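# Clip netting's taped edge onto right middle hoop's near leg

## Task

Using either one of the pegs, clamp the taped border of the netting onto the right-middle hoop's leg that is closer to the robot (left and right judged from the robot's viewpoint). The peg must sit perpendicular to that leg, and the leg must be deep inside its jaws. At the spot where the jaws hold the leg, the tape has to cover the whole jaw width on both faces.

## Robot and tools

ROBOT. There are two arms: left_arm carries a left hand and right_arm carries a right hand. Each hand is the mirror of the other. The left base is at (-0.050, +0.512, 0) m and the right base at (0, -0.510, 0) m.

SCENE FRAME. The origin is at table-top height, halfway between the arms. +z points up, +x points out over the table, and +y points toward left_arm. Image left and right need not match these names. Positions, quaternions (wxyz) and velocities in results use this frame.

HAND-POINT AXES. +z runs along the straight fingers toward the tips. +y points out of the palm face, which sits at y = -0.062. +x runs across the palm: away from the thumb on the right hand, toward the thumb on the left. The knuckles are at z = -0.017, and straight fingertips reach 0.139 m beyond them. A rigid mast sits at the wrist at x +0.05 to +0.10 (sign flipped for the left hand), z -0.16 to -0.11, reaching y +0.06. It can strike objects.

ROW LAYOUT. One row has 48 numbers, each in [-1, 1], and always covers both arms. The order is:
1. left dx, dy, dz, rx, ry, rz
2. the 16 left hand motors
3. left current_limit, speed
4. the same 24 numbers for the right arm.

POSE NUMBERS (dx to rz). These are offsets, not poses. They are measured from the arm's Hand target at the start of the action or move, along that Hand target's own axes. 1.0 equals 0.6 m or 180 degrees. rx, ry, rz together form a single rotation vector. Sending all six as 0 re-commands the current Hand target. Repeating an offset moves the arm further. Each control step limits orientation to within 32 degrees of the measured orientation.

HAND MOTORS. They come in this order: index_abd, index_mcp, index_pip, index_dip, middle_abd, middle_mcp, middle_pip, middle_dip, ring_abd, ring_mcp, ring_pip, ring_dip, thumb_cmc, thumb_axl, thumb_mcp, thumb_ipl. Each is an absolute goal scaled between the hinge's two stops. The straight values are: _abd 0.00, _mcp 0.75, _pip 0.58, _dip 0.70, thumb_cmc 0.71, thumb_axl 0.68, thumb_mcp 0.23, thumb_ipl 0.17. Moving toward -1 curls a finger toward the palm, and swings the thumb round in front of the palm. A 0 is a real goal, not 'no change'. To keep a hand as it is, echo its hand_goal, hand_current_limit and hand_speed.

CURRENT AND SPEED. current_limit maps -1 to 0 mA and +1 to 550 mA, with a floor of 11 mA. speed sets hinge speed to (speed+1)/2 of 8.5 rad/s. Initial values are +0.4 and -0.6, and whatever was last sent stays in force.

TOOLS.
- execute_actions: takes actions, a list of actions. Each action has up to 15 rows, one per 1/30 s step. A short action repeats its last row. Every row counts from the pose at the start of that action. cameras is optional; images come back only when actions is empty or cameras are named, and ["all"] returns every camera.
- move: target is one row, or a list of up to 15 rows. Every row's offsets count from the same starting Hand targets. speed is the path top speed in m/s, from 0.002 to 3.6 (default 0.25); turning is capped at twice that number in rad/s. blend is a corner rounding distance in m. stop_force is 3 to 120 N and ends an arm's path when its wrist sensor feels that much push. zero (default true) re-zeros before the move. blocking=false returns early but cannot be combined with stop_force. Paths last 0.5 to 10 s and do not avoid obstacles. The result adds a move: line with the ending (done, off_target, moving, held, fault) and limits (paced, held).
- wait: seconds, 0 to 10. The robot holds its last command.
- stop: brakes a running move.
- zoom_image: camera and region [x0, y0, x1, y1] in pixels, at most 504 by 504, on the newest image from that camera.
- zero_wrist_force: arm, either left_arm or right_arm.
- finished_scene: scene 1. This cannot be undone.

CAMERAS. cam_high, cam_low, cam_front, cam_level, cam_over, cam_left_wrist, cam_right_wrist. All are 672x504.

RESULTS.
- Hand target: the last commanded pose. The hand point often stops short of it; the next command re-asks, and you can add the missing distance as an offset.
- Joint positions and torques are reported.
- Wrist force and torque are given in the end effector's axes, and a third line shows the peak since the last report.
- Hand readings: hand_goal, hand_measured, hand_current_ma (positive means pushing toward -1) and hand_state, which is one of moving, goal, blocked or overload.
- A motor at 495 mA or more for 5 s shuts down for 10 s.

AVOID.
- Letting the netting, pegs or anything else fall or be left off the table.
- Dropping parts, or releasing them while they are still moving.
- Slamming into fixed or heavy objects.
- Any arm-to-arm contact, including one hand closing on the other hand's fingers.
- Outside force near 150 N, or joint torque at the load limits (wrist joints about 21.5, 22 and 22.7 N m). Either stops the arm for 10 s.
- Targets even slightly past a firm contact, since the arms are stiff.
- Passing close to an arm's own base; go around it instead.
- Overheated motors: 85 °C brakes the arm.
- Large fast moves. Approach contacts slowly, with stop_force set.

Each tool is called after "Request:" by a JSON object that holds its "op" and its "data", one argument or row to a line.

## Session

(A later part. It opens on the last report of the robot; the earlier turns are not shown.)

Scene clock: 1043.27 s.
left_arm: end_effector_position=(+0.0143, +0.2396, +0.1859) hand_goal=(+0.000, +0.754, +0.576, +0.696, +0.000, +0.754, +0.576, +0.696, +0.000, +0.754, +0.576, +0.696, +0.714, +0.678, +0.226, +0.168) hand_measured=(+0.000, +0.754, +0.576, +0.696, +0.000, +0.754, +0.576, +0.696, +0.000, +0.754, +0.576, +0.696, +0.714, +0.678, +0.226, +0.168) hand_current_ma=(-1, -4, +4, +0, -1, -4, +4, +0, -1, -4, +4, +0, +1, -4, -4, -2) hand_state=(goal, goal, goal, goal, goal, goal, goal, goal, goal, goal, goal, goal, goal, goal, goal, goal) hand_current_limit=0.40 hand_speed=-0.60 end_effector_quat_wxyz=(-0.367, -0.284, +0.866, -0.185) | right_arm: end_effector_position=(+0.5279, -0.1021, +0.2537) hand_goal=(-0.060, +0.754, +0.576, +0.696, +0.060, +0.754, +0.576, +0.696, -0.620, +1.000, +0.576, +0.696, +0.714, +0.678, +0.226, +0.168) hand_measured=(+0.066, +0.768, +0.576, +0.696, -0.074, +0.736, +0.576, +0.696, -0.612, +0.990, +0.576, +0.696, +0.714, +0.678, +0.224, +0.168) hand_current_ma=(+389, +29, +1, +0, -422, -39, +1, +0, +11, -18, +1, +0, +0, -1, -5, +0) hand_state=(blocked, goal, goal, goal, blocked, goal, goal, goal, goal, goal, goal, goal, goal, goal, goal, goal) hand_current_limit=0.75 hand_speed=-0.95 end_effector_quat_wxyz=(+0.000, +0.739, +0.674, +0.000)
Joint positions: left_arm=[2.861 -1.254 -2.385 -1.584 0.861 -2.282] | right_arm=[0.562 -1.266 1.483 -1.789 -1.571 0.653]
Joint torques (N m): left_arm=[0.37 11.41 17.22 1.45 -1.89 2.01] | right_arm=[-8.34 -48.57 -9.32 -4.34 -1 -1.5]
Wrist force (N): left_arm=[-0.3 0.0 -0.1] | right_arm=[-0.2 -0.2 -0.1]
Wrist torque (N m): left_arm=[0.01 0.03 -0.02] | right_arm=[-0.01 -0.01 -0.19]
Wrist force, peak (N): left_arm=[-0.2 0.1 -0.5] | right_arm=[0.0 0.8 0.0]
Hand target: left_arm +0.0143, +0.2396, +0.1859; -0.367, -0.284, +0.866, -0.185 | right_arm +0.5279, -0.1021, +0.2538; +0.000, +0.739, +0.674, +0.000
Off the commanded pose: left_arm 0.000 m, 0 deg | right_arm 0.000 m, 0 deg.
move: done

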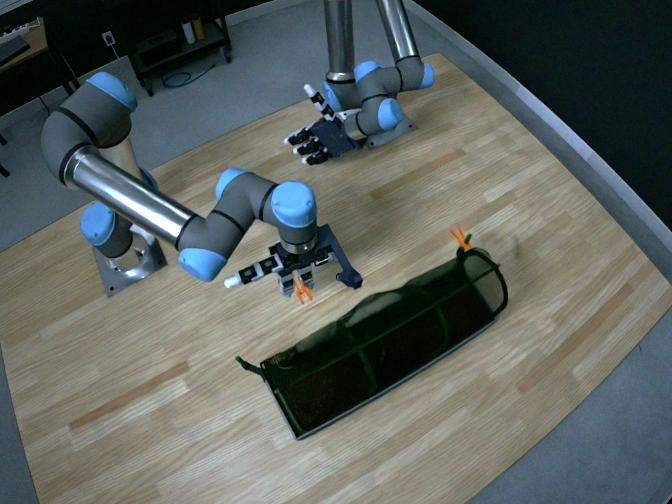

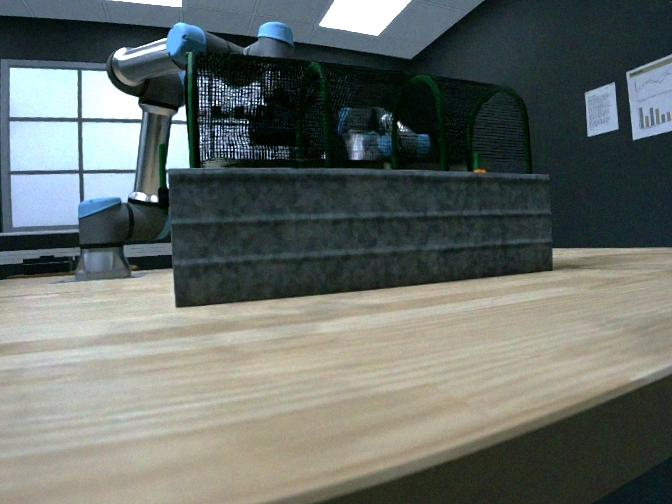

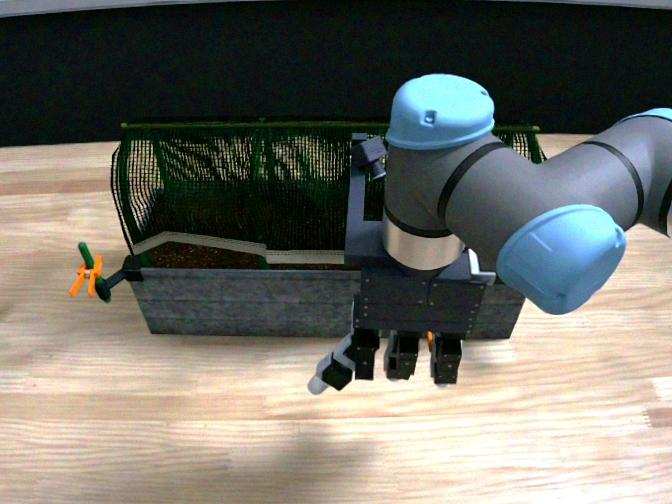

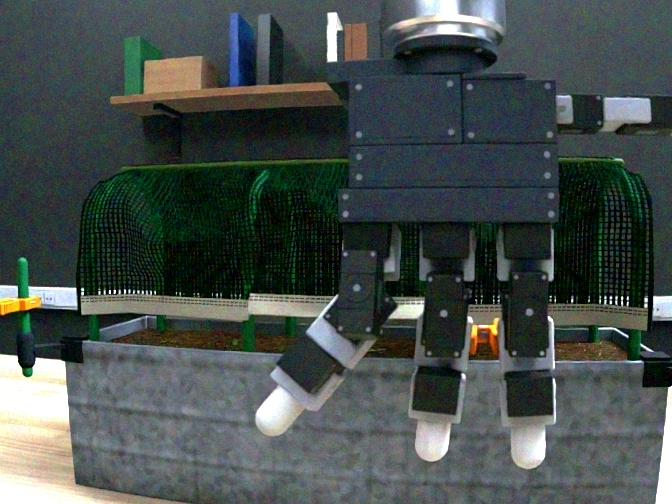

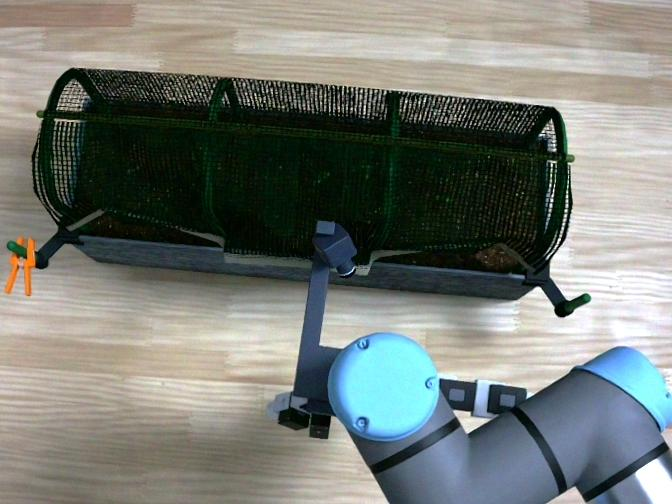

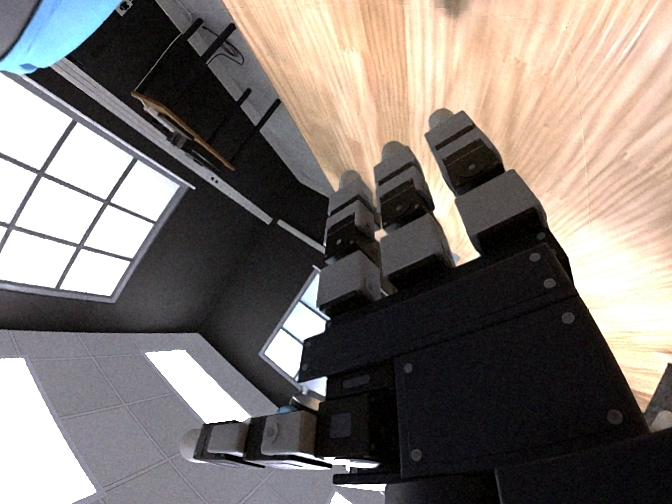

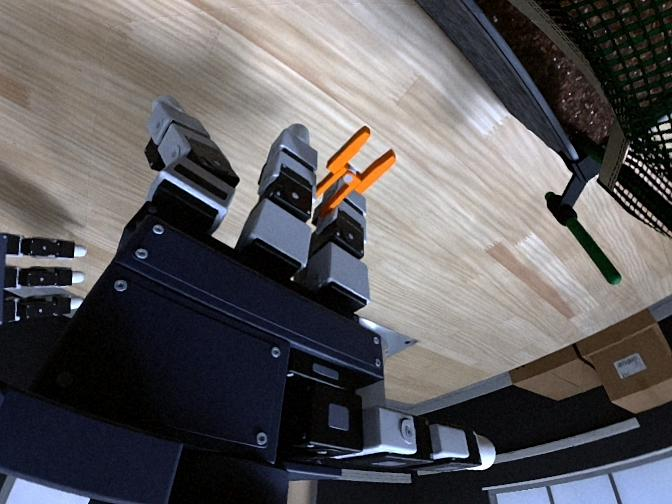

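Request:
{"op": "move", "data": {
  "target": [0,0,0,0,0,0,0,0.754,0.576,0.696,0,0.754,0.576,0.696,0,0.754,0.576,0.696,0.714,0.678,0.226,0.168,0.4,-0.6,0,0.058,0,0,0,0,-0.06,0.754,0.576,0.696,0.06,0.754,0.576,0.696,-0.62,1.0,0.576,0.696,0.714,0.678,0.226,0.168,0.75,-0.95],
  "speed": 0.05,
  "cameras": ["cam_level","cam_low","cam_right_wrist"]
}}

Request:
{"op": "zoom_image", "data": {
  "camera": "cam_right_wrist",
  "region": [230, 0, 482, 252]
}}

Request:
{"op": "zoom_image", "data": {
  "camera": "cam_level",
  "region": [360, 240, 560, 390]
}}

Request:
{"op": "zoom_image", "data": {
  "camera": "cam_low",
  "region": [160, 40, 360, 190]
}}

Scene clock: 1078.90 s.
left_arm: end_effector_position=(+0.0143, +0.2396, +0.1859) hand_goal=(+0.000, +0.754, +0.576, +0.696, +0.000, +0.754, +0.576, +0.696, +0.000, +0.754, +0.576, +0.696, +0.714, +0.678, +0.226, +0.168) hand_measured=(+0.000, +0.754, +0.576, +0.696, +0.000, +0.754, +0.576, +0.696, +0.000, +0.754, +0.576, +0.696, +0.714, +0.678, +0.226, +0.168) hand_current_ma=(-1, -4, +4, +0, -1, -4, +4, +0, -1, -4, +4, +0, +1, -4, -4, -2) hand_state=(goal, goal, goal, goal, goal, goal, goal, goal, goal, goal, goal, goal, goal, goal, goal, goal) hand_current_limit=0.40 hand_speed=-0.60 end_effector_quat_wxyz=(-0.367, -0.284, +0.866, -0.185) | right_arm: end_effector_position=(+0.5627, -0.1054, +0.2537) hand_goal=(-0.060, +0.754, +0.576, +0.696, +0.060, +0.754, +0.576, +0.696, -0.620, +1.000, +0.576, +0.696, +0.714, +0.678, +0.226, +0.168) hand_measured=(+0.066, +0.768, +0.576, +0.696, -0.074, +0.736, +0.576, +0.696, -0.612, +0.990, +0.576, +0.696, +0.714, +0.678, +0.224, +0.168) hand_current_ma=(+388, +30, +1, +0, -422, -39, +1, +0, +11, -17, +1, +0, +0, -1, -5, +0) hand_state=(blocked, goal, goal, goal, blocked, goal, goal, goal, goal, goal, goal, goal, goal, goal, goal, goal) hand_current_limit=0.75 hand_speed=-0.95 end_effector_quat_wxyz=(+0.000, +0.739, +0.674, +0.000)
Joint positions: left_arm=[2.861 -1.254 -2.385 -1.584 0.861 -2.282] | right_arm=[0.528 -1.211 1.409 -1.769 -1.571 0.62]
Joint torques (N m): left_arm=[-0.77 10.24 15.89 1.45 -2 2.03] | right_arm=[10.45 -50.54 -10.28 -3.74 0.99 1.02]
Wrist force (N): left_arm=[-0.1 0.2 -0.1] | right_arm=[0.1 -0.3 0.2]
Wrist torque (N m): left_arm=[0.02 0.01 -0.01] | right_arm=[-0.05 -0.05 0.00]
Wrist force, peak (N): left_arm=[0.3 0.2 -0.3] | right_arm=[0.4 -0.9 0.3]
Hand target: left_arm +0.0143, +0.2396, +0.1859; -0.367, -0.284, +0.866, -0.185 | right_arm +0.5626, -0.1053, +0.2538; +0.000, +0.739, +0.674, +0.000
Off the commanded pose: left_arm 0.000 m, 0 deg | right_arm 0.000 m, 0 deg.
move: done
Images, in order (width x height): cam_low 672x504, cam_level 672x504, cam_right_wrist 672x504.

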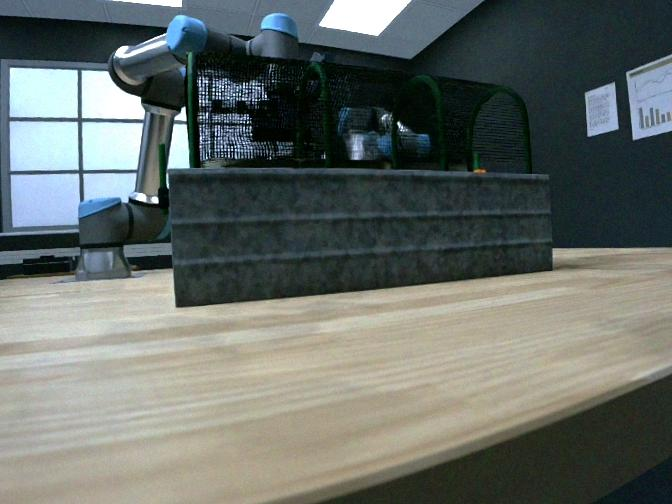

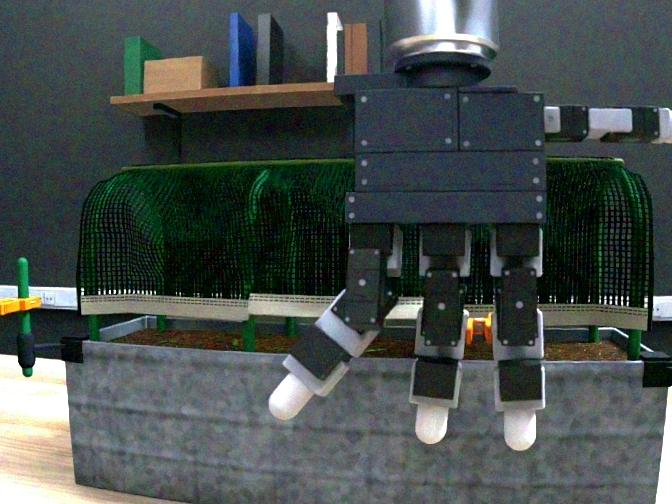

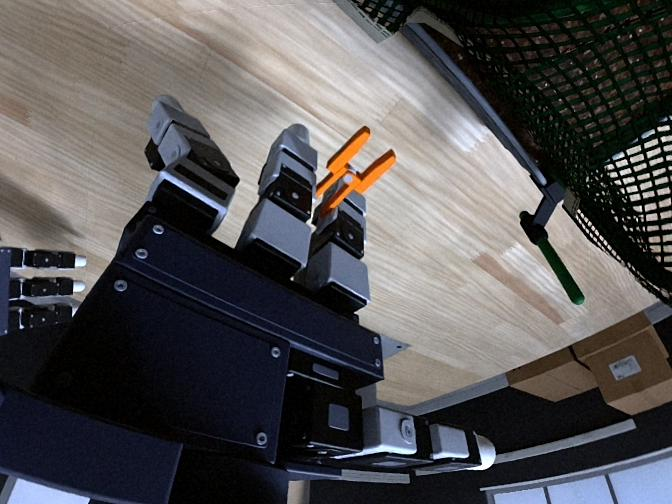

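Scaled by 2.000 from the camera's 672x504 image, which has a finer 960x720 frame.

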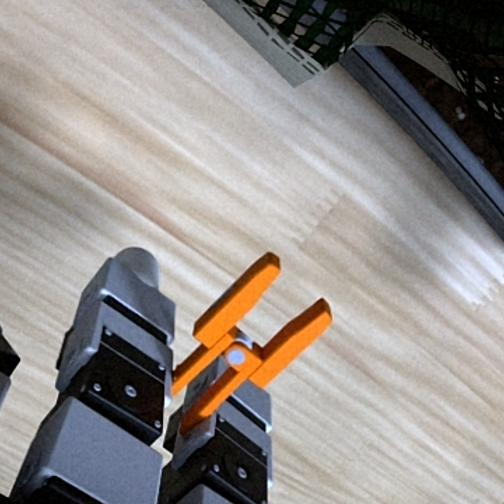

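Scaled by 2.520 from the camera's 672x504 image, which has a finer 960x720 frame.

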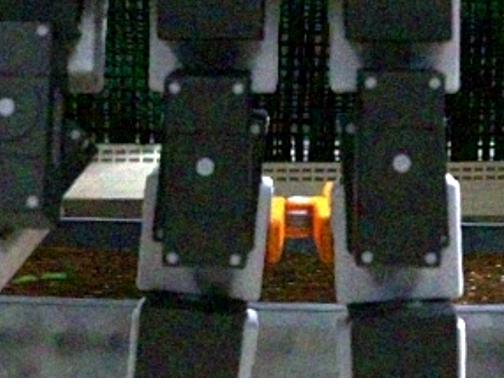

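Scaled by 2.520 from the camera's 672x504 image, which has a finer 960x720 frame.

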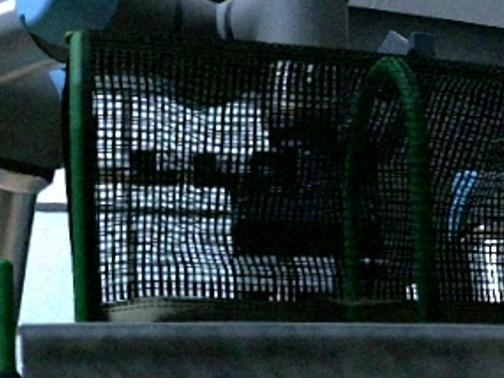

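Request:
{"op": "zoom_image", "data": {
  "camera": "cam_right_wrist",
  "region": [350, 0, 470, 90]
}}

Scaled by 4.200 from the camera's 672x504 image, which has a finer 960x720 frame.

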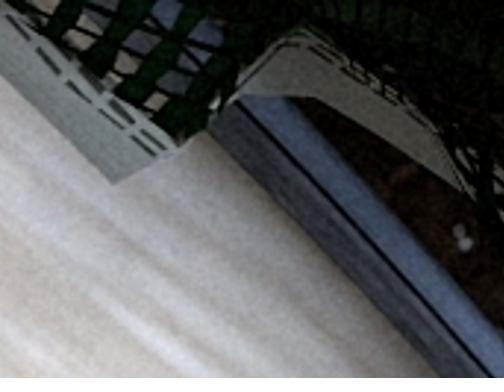

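Request:
{"op": "zoom_image", "data": {
  "camera": "cam_level",
  "region": [400, 380, 550, 480]
}}

Request:
{"op": "move", "data": {
  "target": [0,0,0,0,0,0,0,0.754,0.576,0.696,0,0.754,0.576,0.696,0,0.754,0.576,0.696,0.714,0.678,0.226,0.168,0.4,-0.6,0.0333,0.0,0,0,0,0,-0.06,0.754,0.576,0.696,0.06,0.754,0.576,0.696,-0.62,1.0,0.576,0.696,0.714,0.678,0.226,0.168,0.75,-0.95],
  "speed": 0.05,
  "cameras": ["cam_level","cam_over","cam_low","cam_right_wrist"]
}}

Request:
{"op": "zoom_image", "data": {
  "camera": "cam_level",
  "region": [400, 380, 550, 480]
}}

Request:
{"op": "zoom_image", "data": {
  "camera": "cam_right_wrist",
  "region": [330, 0, 490, 120]
}}

Request:
{"op": "zoom_image", "data": {
  "camera": "cam_level",
  "region": [400, 270, 500, 370]
}}

Scaled by 3.360 from the camera's 672x504 image, which has a finer 960x720 frame.

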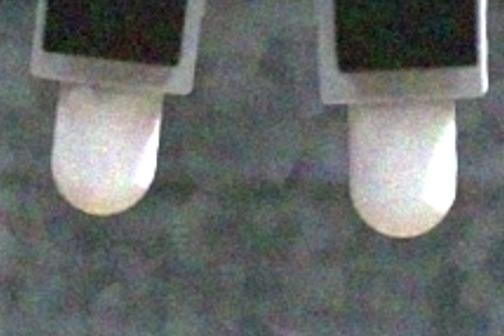

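Scene clock: 1175.47 s.
left_arm: end_effector_position=(+0.0143, +0.2396, +0.1859) hand_goal=(+0.000, +0.754, +0.576, +0.696, +0.000, +0.754, +0.576, +0.696, +0.000, +0.754, +0.576, +0.696, +0.714, +0.678, +0.226, +0.168) hand_measured=(+0.000, +0.754, +0.576, +0.696, +0.000, +0.754, +0.576, +0.696, +0.000, +0.754, +0.576, +0.696, +0.714, +0.678, +0.226, +0.168) hand_current_ma=(-1, -4, +4, +0, -1, -4, +4, +0, -1, -4, +4, +0, +1, -4, -4, -2) hand_state=(goal, goal, goal, goal, goal, goal, goal, goal, goal, goal, goal, goal, goal, goal, goal, goal) hand_current_limit=0.40 hand_speed=-0.60 end_effector_quat_wxyz=(-0.367, -0.284, +0.866, -0.185) | right_arm: end_effector_position=(+0.5643, -0.0853, +0.2537) hand_goal=(-0.060, +0.754, +0.576, +0.696, +0.060, +0.754, +0.576, +0.696, -0.620, +1.000, +0.576, +0.696, +0.714, +0.678, +0.226, +0.168) hand_measured=(+0.066, +0.768, +0.576, +0.696, -0.074, +0.736, +0.576, +0.696, -0.612, +0.990, +0.576, +0.696, +0.714, +0.678, +0.224, +0.168) hand_current_ma=(+388, +30, +1, +0, -421, -40, +1, +0, +11, -17, +1, +0, +0, -1, -5, +0) hand_state=(blocked, goal, goal, goal, blocked, goal, goal, goal, goal, goal, goal, goal, goal, goal, goal, goal) hand_current_limit=0.75 hand_speed=-0.95 end_effector_quat_wxyz=(+0.000, +0.739, +0.674, +0.000)
Joint positions: left_arm=[2.861 -1.254 -2.385 -1.584 0.861 -2.282] | right_arm=[0.554 -1.175 1.359 -1.754 -1.571 0.645]
Joint torques (N m): left_arm=[-1.18 10.68 17.63 1.53 -1.99 1.96] | right_arm=[-9.04 -52.25 -8.84 -3.98 0.31 -1.16]
Wrist force (N): left_arm=[-0.1 -0.1 0.1] | right_arm=[-0.2 -0.4 0.0]
Wrist torque (N m): left_arm=[-0.02 0.00 0.00] | right_arm=[-0.04 -0.02 -0.19]
Wrist force, peak (N): left_arm=[0.1 0.1 -0.5] | right_arm=[-0.9 0.9 0.3]
Hand target: left_arm +0.0143, +0.2396, +0.1859; -0.367, -0.284, +0.866, -0.185 | right_arm +0.5644, -0.0854, +0.2538; +0.000, +0.739, +0.674, +0.000
Off the commanded pose: left_arm 0.000 m, 0 deg | right_arm 0.000 m, 0 deg.
move: done
Images, in order (width x height): cam_low 672x504, cam_level 672x504, cam_over 672x504, cam_right_wrist 672x504.

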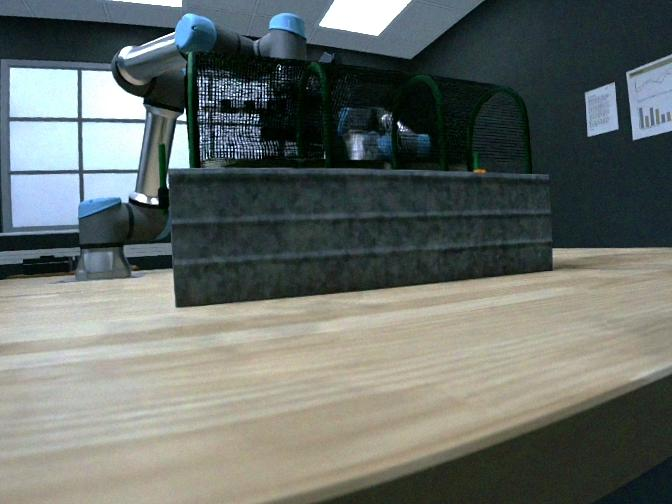

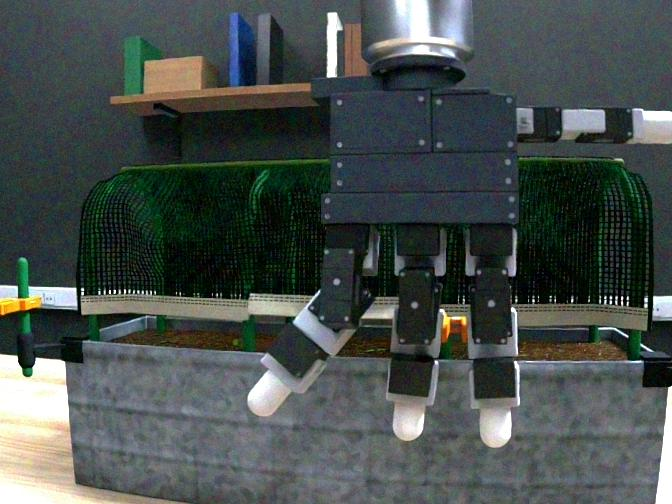

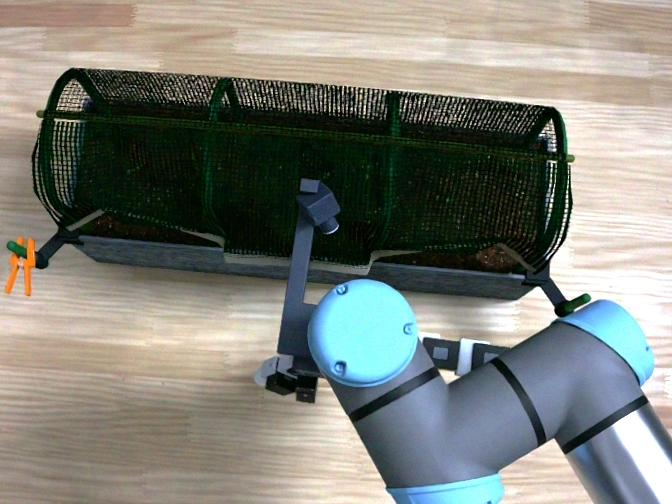

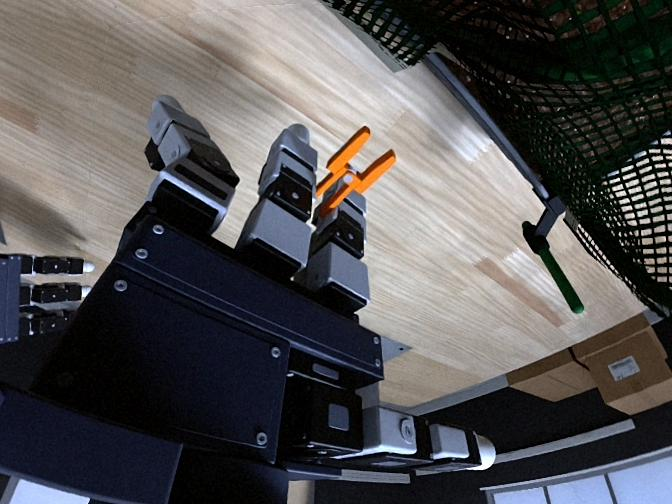

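Scaled by 3.360 from the camera's 672x504 image, which has a finer 960x720 frame.

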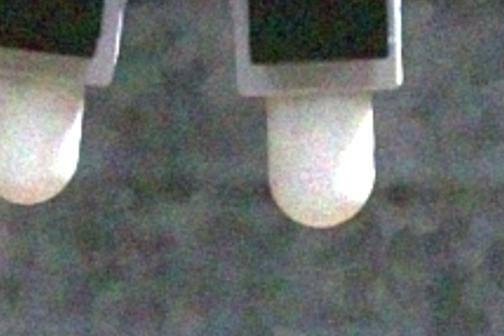

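Scaled by 3.150 from the camera's 672x504 image, which has a finer 960x720 frame.

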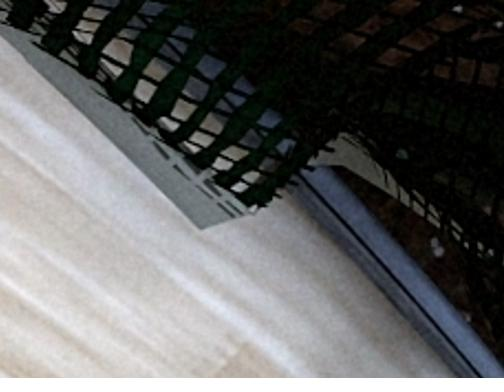

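Scaled by 5.040 from the camera's 672x504 image, which has a finer 960x720 frame.

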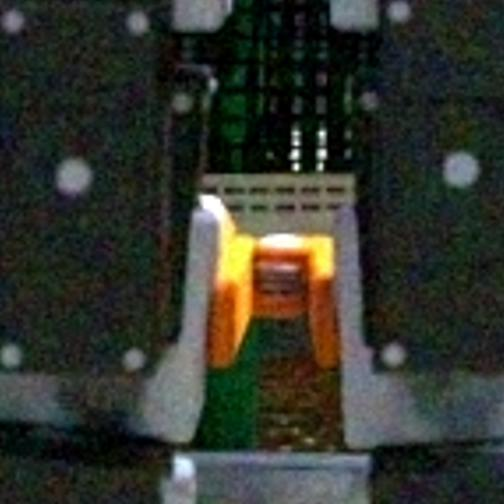

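Request:
{"op": "move", "data": {
  "target": [0,0,0,0,0,0,0,0.754,0.576,0.696,0,0.754,0.576,0.696,0,0.754,0.576,0.696,0.714,0.678,0.226,0.168,0.4,-0.6,0.0,0.0417,0,0,0,0,-0.06,0.754,0.576,0.696,0.06,0.754,0.576,0.696,-0.62,1.0,0.576,0.696,0.714,0.678,0.226,0.168,0.75,-0.95],
  "speed": 0.05,
  "cameras": ["cam_level","cam_over","cam_front","cam_low","cam_right_wrist"]
}}

Request:
{"op": "zoom_image", "data": {
  "camera": "cam_right_wrist",
  "region": [300, 40, 480, 200]
}}

Request:
{"op": "zoom_image", "data": {
  "camera": "cam_level",
  "region": [400, 270, 500, 370]
}}

Request:
{"op": "zoom_image", "data": {
  "camera": "cam_low",
  "region": [250, 100, 370, 190]
}}

Scene clock: 1272.43 s.
left_arm: end_effector_position=(+0.0143, +0.2396, +0.1859) hand_goal=(+0.000, +0.754, +0.576, +0.696, +0.000, +0.754, +0.576, +0.696, +0.000, +0.754, +0.576, +0.696, +0.714, +0.678, +0.226, +0.168) hand_measured=(+0.000, +0.754, +0.576, +0.696, +0.000, +0.754, +0.576, +0.696, +0.000, +0.754, +0.576, +0.696, +0.714, +0.678, +0.226, +0.168) hand_current_ma=(-1, -4, +4, +0, -1, -4, +4, +0, -1, -4, +4, +0, +1, -4, -4, -2) hand_state=(goal, goal, goal, goal, goal, goal, goal, goal, goal, goal, goal, goal, goal, goal, goal, goal) hand_current_limit=0.40 hand_speed=-0.60 end_effector_quat_wxyz=(-0.367, -0.284, +0.866, -0.185) | right_arm: end_effector_position=(+0.5894, -0.0878, +0.2537) hand_goal=(-0.060, +0.754, +0.576, +0.696, +0.060, +0.754, +0.576, +0.696, -0.620, +1.000, +0.576, +0.696, +0.714, +0.678, +0.226, +0.168) hand_measured=(+0.066, +0.768, +0.576, +0.696, -0.074, +0.736, +0.576, +0.696, -0.612, +0.990, +0.576, +0.696, +0.714, +0.678, +0.224, +0.168) hand_current_ma=(+386, +30, +1, +0, -421, -40, +1, +0, +11, -17, +1, +0, +0, -1, -5, +0) hand_state=(blocked, goal, goal, goal, blocked, goal, goal, goal, goal, goal, goal, goal, goal, goal, goal, goal) hand_current_limit=0.75 hand_speed=-0.95 end_effector_quat_wxyz=(+0.000, +0.739, +0.674, +0.000) end_effector_velocity=(-0.002, +0.000, +0.001) end_effector_angular_velocity=(+0.001, -0.001, +0.000)
Joint positions: left_arm=[2.861 -1.254 -2.385 -1.584 0.861 -2.282] | right_arm=[0.531 -1.134 1.299 -1.736 -1.571 0.623]
Joint velocities: left_arm=[within noise] | right_arm=[0.002 -0.004 0.005 -0.002 0 0.002]
Joint torques (N m): left_arm=[-0.23 11.16 16.93 1.46 -2.16 1.89] | right_arm=[10.02 -54.88 -9.81 -4.34 -0.24 1.27]
Wrist force (N): left_arm=[-0.1 0.1 -0.4] | right_arm=[-0.3 -0.1 0.4]
Wrist torque (N m): left_arm=[0.04 -0.01 0.00] | right_arm=[-0.03 -0.02 -0.02]
Wrist force, peak (N): left_arm=[0.2 -0.1 -0.5] | right_arm=[0.4 -1.0 0.2]
Hand target: left_arm +0.0143, +0.2396, +0.1859; -0.367, -0.284, +0.866, -0.185 | right_arm +0.5893, -0.0877, +0.2538; +0.000, +0.739, +0.674, +0.000
Off the commanded pose: left_arm 0.000 m, 0 deg | right_arm 0.000 m, 0 deg.
move: done
Images, in order (width x height): cam_low 672x504, cam_front 672x504, cam_level 672x504, cam_over 672x504, cam_right_wrist 672x504.

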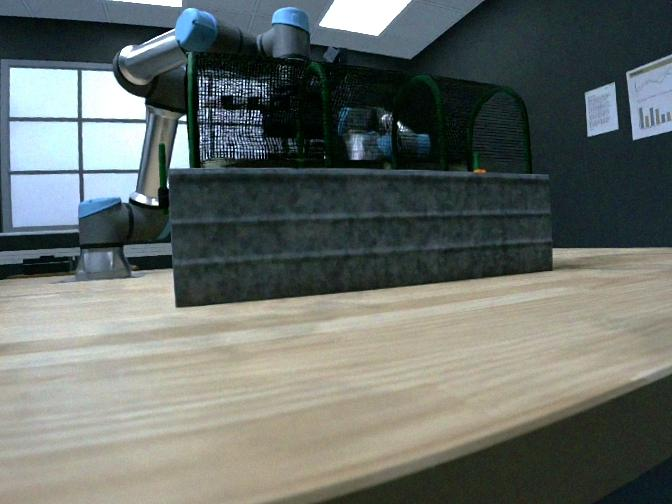

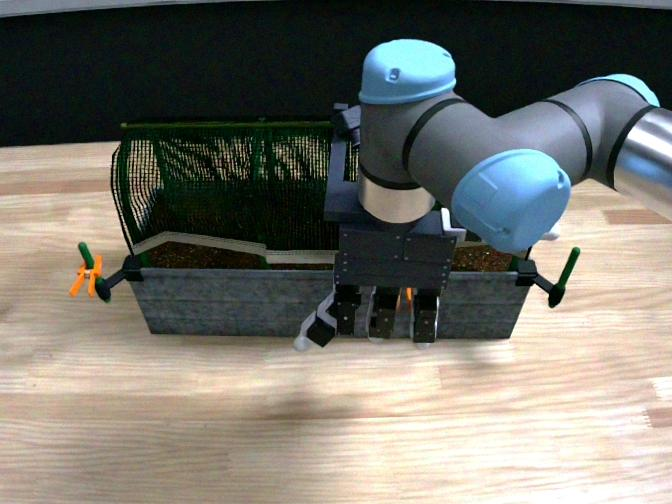

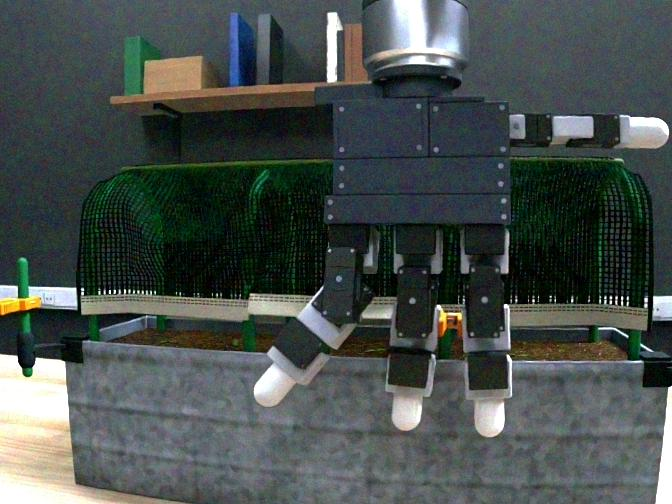

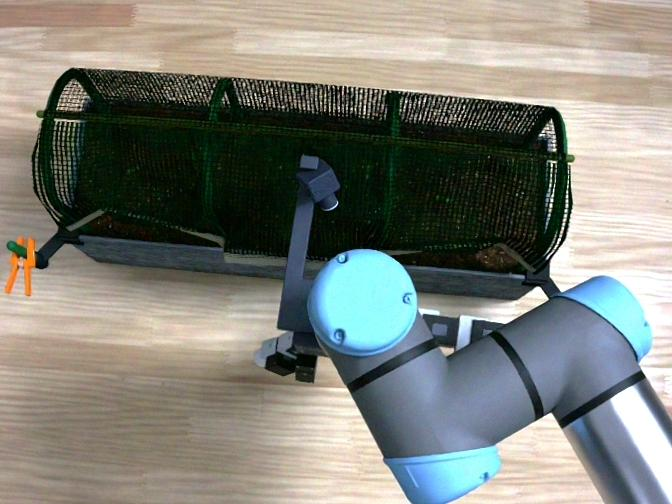

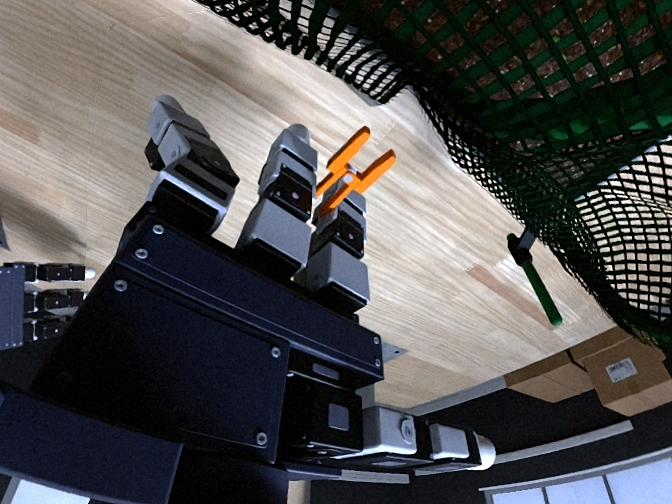

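Scaled by 2.800 from the camera's 672x504 image, which has a finer 960x720 frame.

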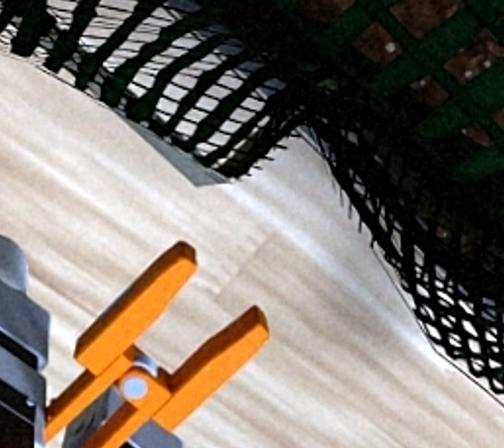

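Scaled by 5.040 from the camera's 672x504 image, which has a finer 960x720 frame.

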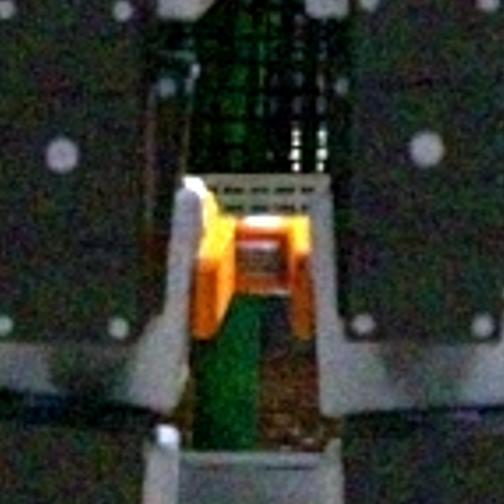

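Scaled by 4.200 from the camera's 672x504 image, which has a finer 960x720 frame.

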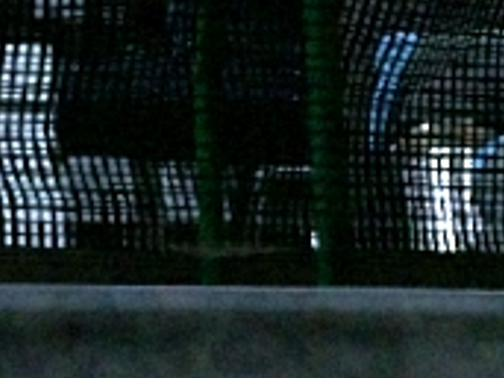

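Request:
{"op": "zoom_image", "data": {
  "camera": "cam_level",
  "region": [430, 295, 475, 345]
}}

Request:
{"op": "zoom_image", "data": {
  "camera": "cam_right_wrist",
  "region": [305, 110, 405, 220]
}}

Scaled by 10.080 from the camera's 672x504 image, which has a finer 960x720 frame.

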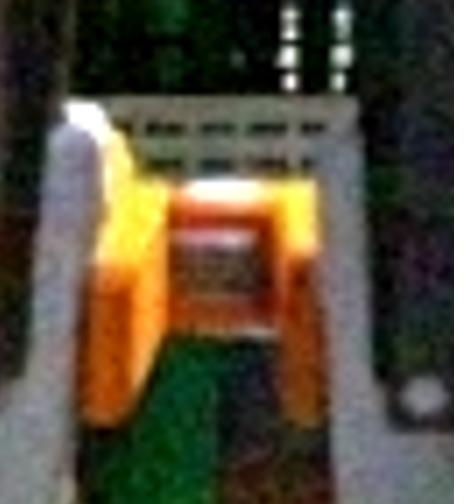

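Scaled by 4.582 from the camera's 672x504 image, which has a finer 960x720 frame.

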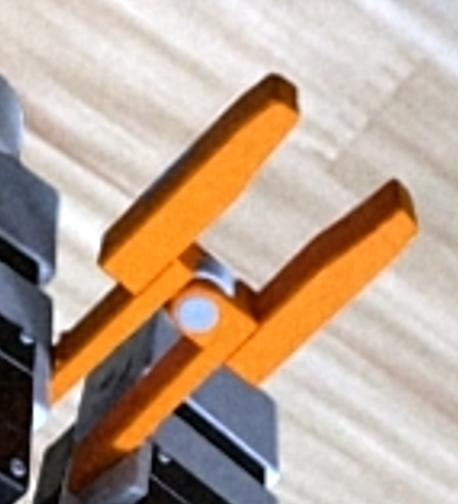

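Request:
{"op": "zoom_image", "data": {
  "camera": "cam_front",
  "region": [370, 260, 450, 350]
}}

Request:
{"op": "zoom_image", "data": {
  "camera": "cam_right_wrist",
  "region": [120, 90, 420, 390]
}}

Scaled by 5.600 from the camera's 672x504 image, which has a finer 960x720 frame.

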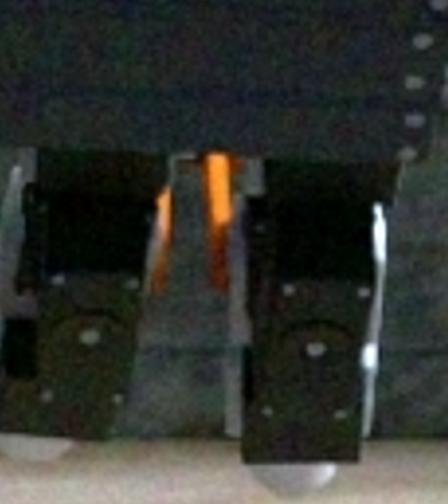

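Scaled by 1.680 from the camera's 672x504 image, which has a finer 960x720 frame.

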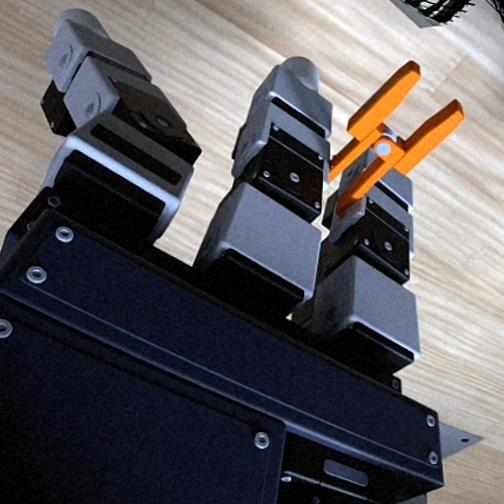

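Request:
{"op": "move", "data": {
  "target": [0,0,0,0,0,0,0,0.754,0.576,0.696,0,0.754,0.576,0.696,0,0.754,0.576,0.696,0.714,0.678,0.226,0.168,0.4,-0.6,-0.0017,0.02,0,0,0,0,-0.06,0.754,0.576,0.696,0.06,0.754,0.576,0.696,-0.62,1.0,0.576,0.696,0.714,0.678,0.226,0.168,0.75,-0.95],
  "speed": 0.03,
  "stop_force": 5,
  "cameras": ["cam_level","cam_right_wrist"]
}}

Request:
{"op": "zoom_image", "data": {
  "camera": "cam_right_wrist",
  "region": [310, 60, 450, 200]
}}

Request:
{"op": "zoom_image", "data": {
  "camera": "cam_level",
  "region": [400, 290, 480, 370]
}}

Scene clock: 1341.97 s.
left_arm: end_effector_position=(+0.0143, +0.2396, +0.1859) hand_goal=(+0.000, +0.754, +0.576, +0.696, +0.000, +0.754, +0.576, +0.696, +0.000, +0.754, +0.576, +0.696, +0.714, +0.678, +0.226, +0.168) hand_measured=(+0.000, +0.754, +0.576, +0.696, +0.000, +0.754, +0.576, +0.696, +0.000, +0.754, +0.576, +0.696, +0.714, +0.678, +0.226, +0.168) hand_current_ma=(-1, -4, +4, +0, -1, -4, +4, +0, -1, -4, +4, +0, +1, -4, -4, -2) hand_state=(goal, goal, goal, goal, goal, goal, goal, goal, goal, goal, goal, goal, goal, goal, goal, goal) hand_current_limit=0.40 hand_speed=-0.60 end_effector_quat_wxyz=(-0.367, -0.284, +0.866, -0.185) | right_arm: end_effector_position=(+0.6012, -0.0898, +0.2538) hand_goal=(-0.060, +0.754, +0.576, +0.696, +0.060, +0.754, +0.576, +0.696, -0.620, +1.000, +0.576, +0.696, +0.714, +0.678, +0.226, +0.168) hand_measured=(+0.066, +0.768, +0.576, +0.696, -0.074, +0.736, +0.576, +0.696, -0.612, +0.990, +0.576, +0.696, +0.714, +0.678, +0.224, +0.168) hand_current_ma=(+386, +30, +1, +0, -421, -40, +1, +0, +11, -17, +1, +0, +0, -1, -5, +0) hand_state=(blocked, goal, goal, goal, blocked, goal, goal, goal, goal, goal, goal, goal, goal, goal, goal, goal) hand_current_limit=0.75 hand_speed=-0.95 end_effector_quat_wxyz=(+0.000, +0.739, +0.674, +0.000)
Joint positions: left_arm=[2.861 -1.254 -2.385 -1.584 0.861 -2.282] | right_arm=[0.52 -1.116 1.272 -1.728 -1.571 0.611]
Joint torques (N m): left_arm=[0.12 12.06 16.5 1.49 -1.89 1.97] | right_arm=[12.05 -55.6 -9.34 -4.27 1.36 1.31]
Wrist force (N): left_arm=[-0.2 0.2 -0.2] | right_arm=[0.0 -0.1 0.0]
Wrist torque (N m): left_arm=[0.04 0.02 -0.02] | right_arm=[0.00 -0.05 0.01]
Wrist force, peak (N): left_arm=[-0.2 0.0 -0.6] | right_arm=[-0.5 -0.5 0.1]
Hand target: left_arm +0.0143, +0.2396, +0.1859; -0.367, -0.284, +0.866, -0.185 | right_arm +0.6012, -0.0898, +0.2538; +0.000, +0.739, +0.674, +0.000
Off the commanded pose: left_arm 0.000 m, 0 deg | right_arm 0.000 m, 0 deg.
move: done
Images, in order (width x height): cam_level 672x504, cam_right_wrist 672x504.

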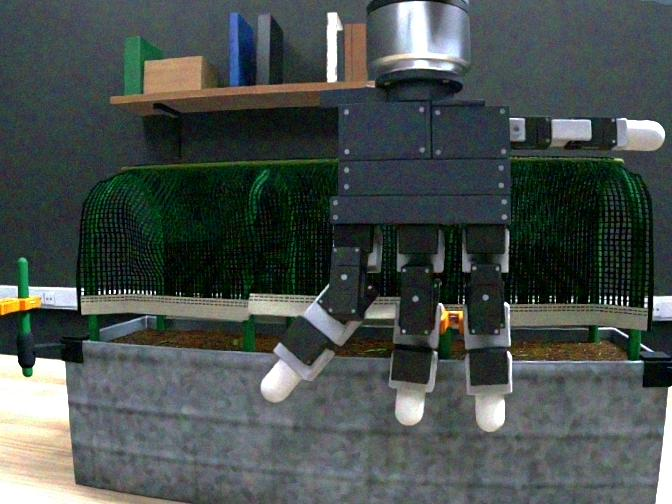

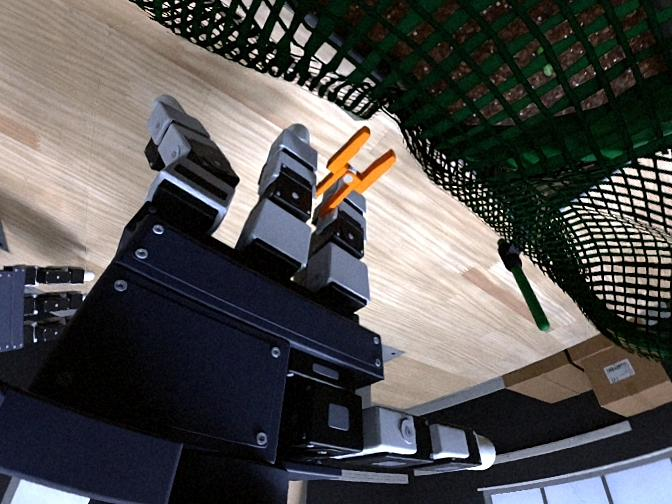

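Scaled by 3.600 from the camera's 672x504 image, which has a finer 960x720 frame.

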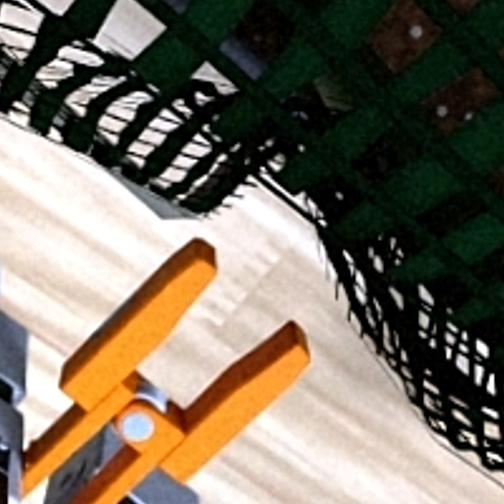

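Scaled by 6.300 from the camera's 672x504 image, which has a finer 960x720 frame.

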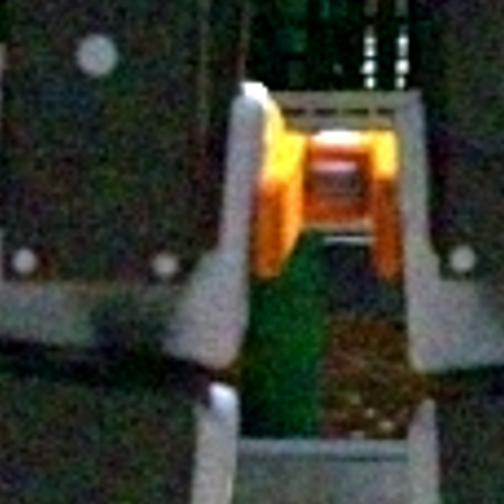

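Request:
{"op": "zoom_image", "data": {
  "camera": "cam_level",
  "region": [380, 360, 530, 460]
}}

Request:
{"op": "zoom_image", "data": {
  "camera": "cam_level",
  "region": [425, 285, 475, 335]
}}

Scaled by 3.360 from the camera's 672x504 image, which has a finer 960x720 frame.

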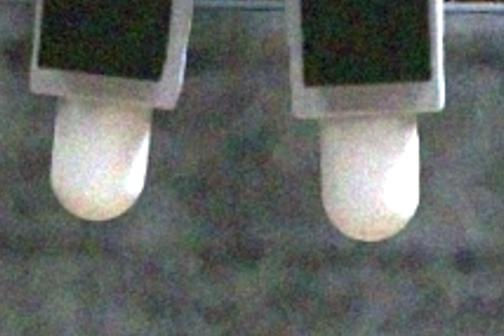

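Scaled by 10.080 from the camera's 672x504 image, which has a finer 960x720 frame.

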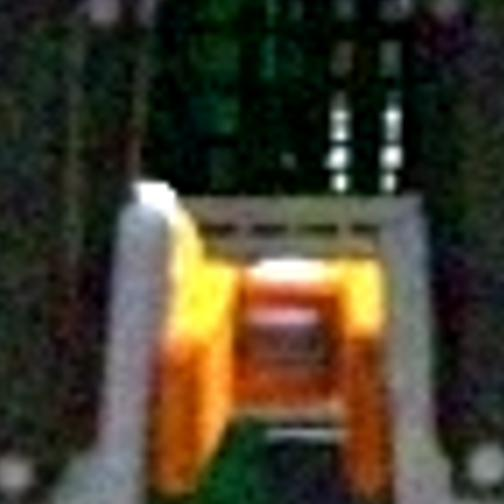

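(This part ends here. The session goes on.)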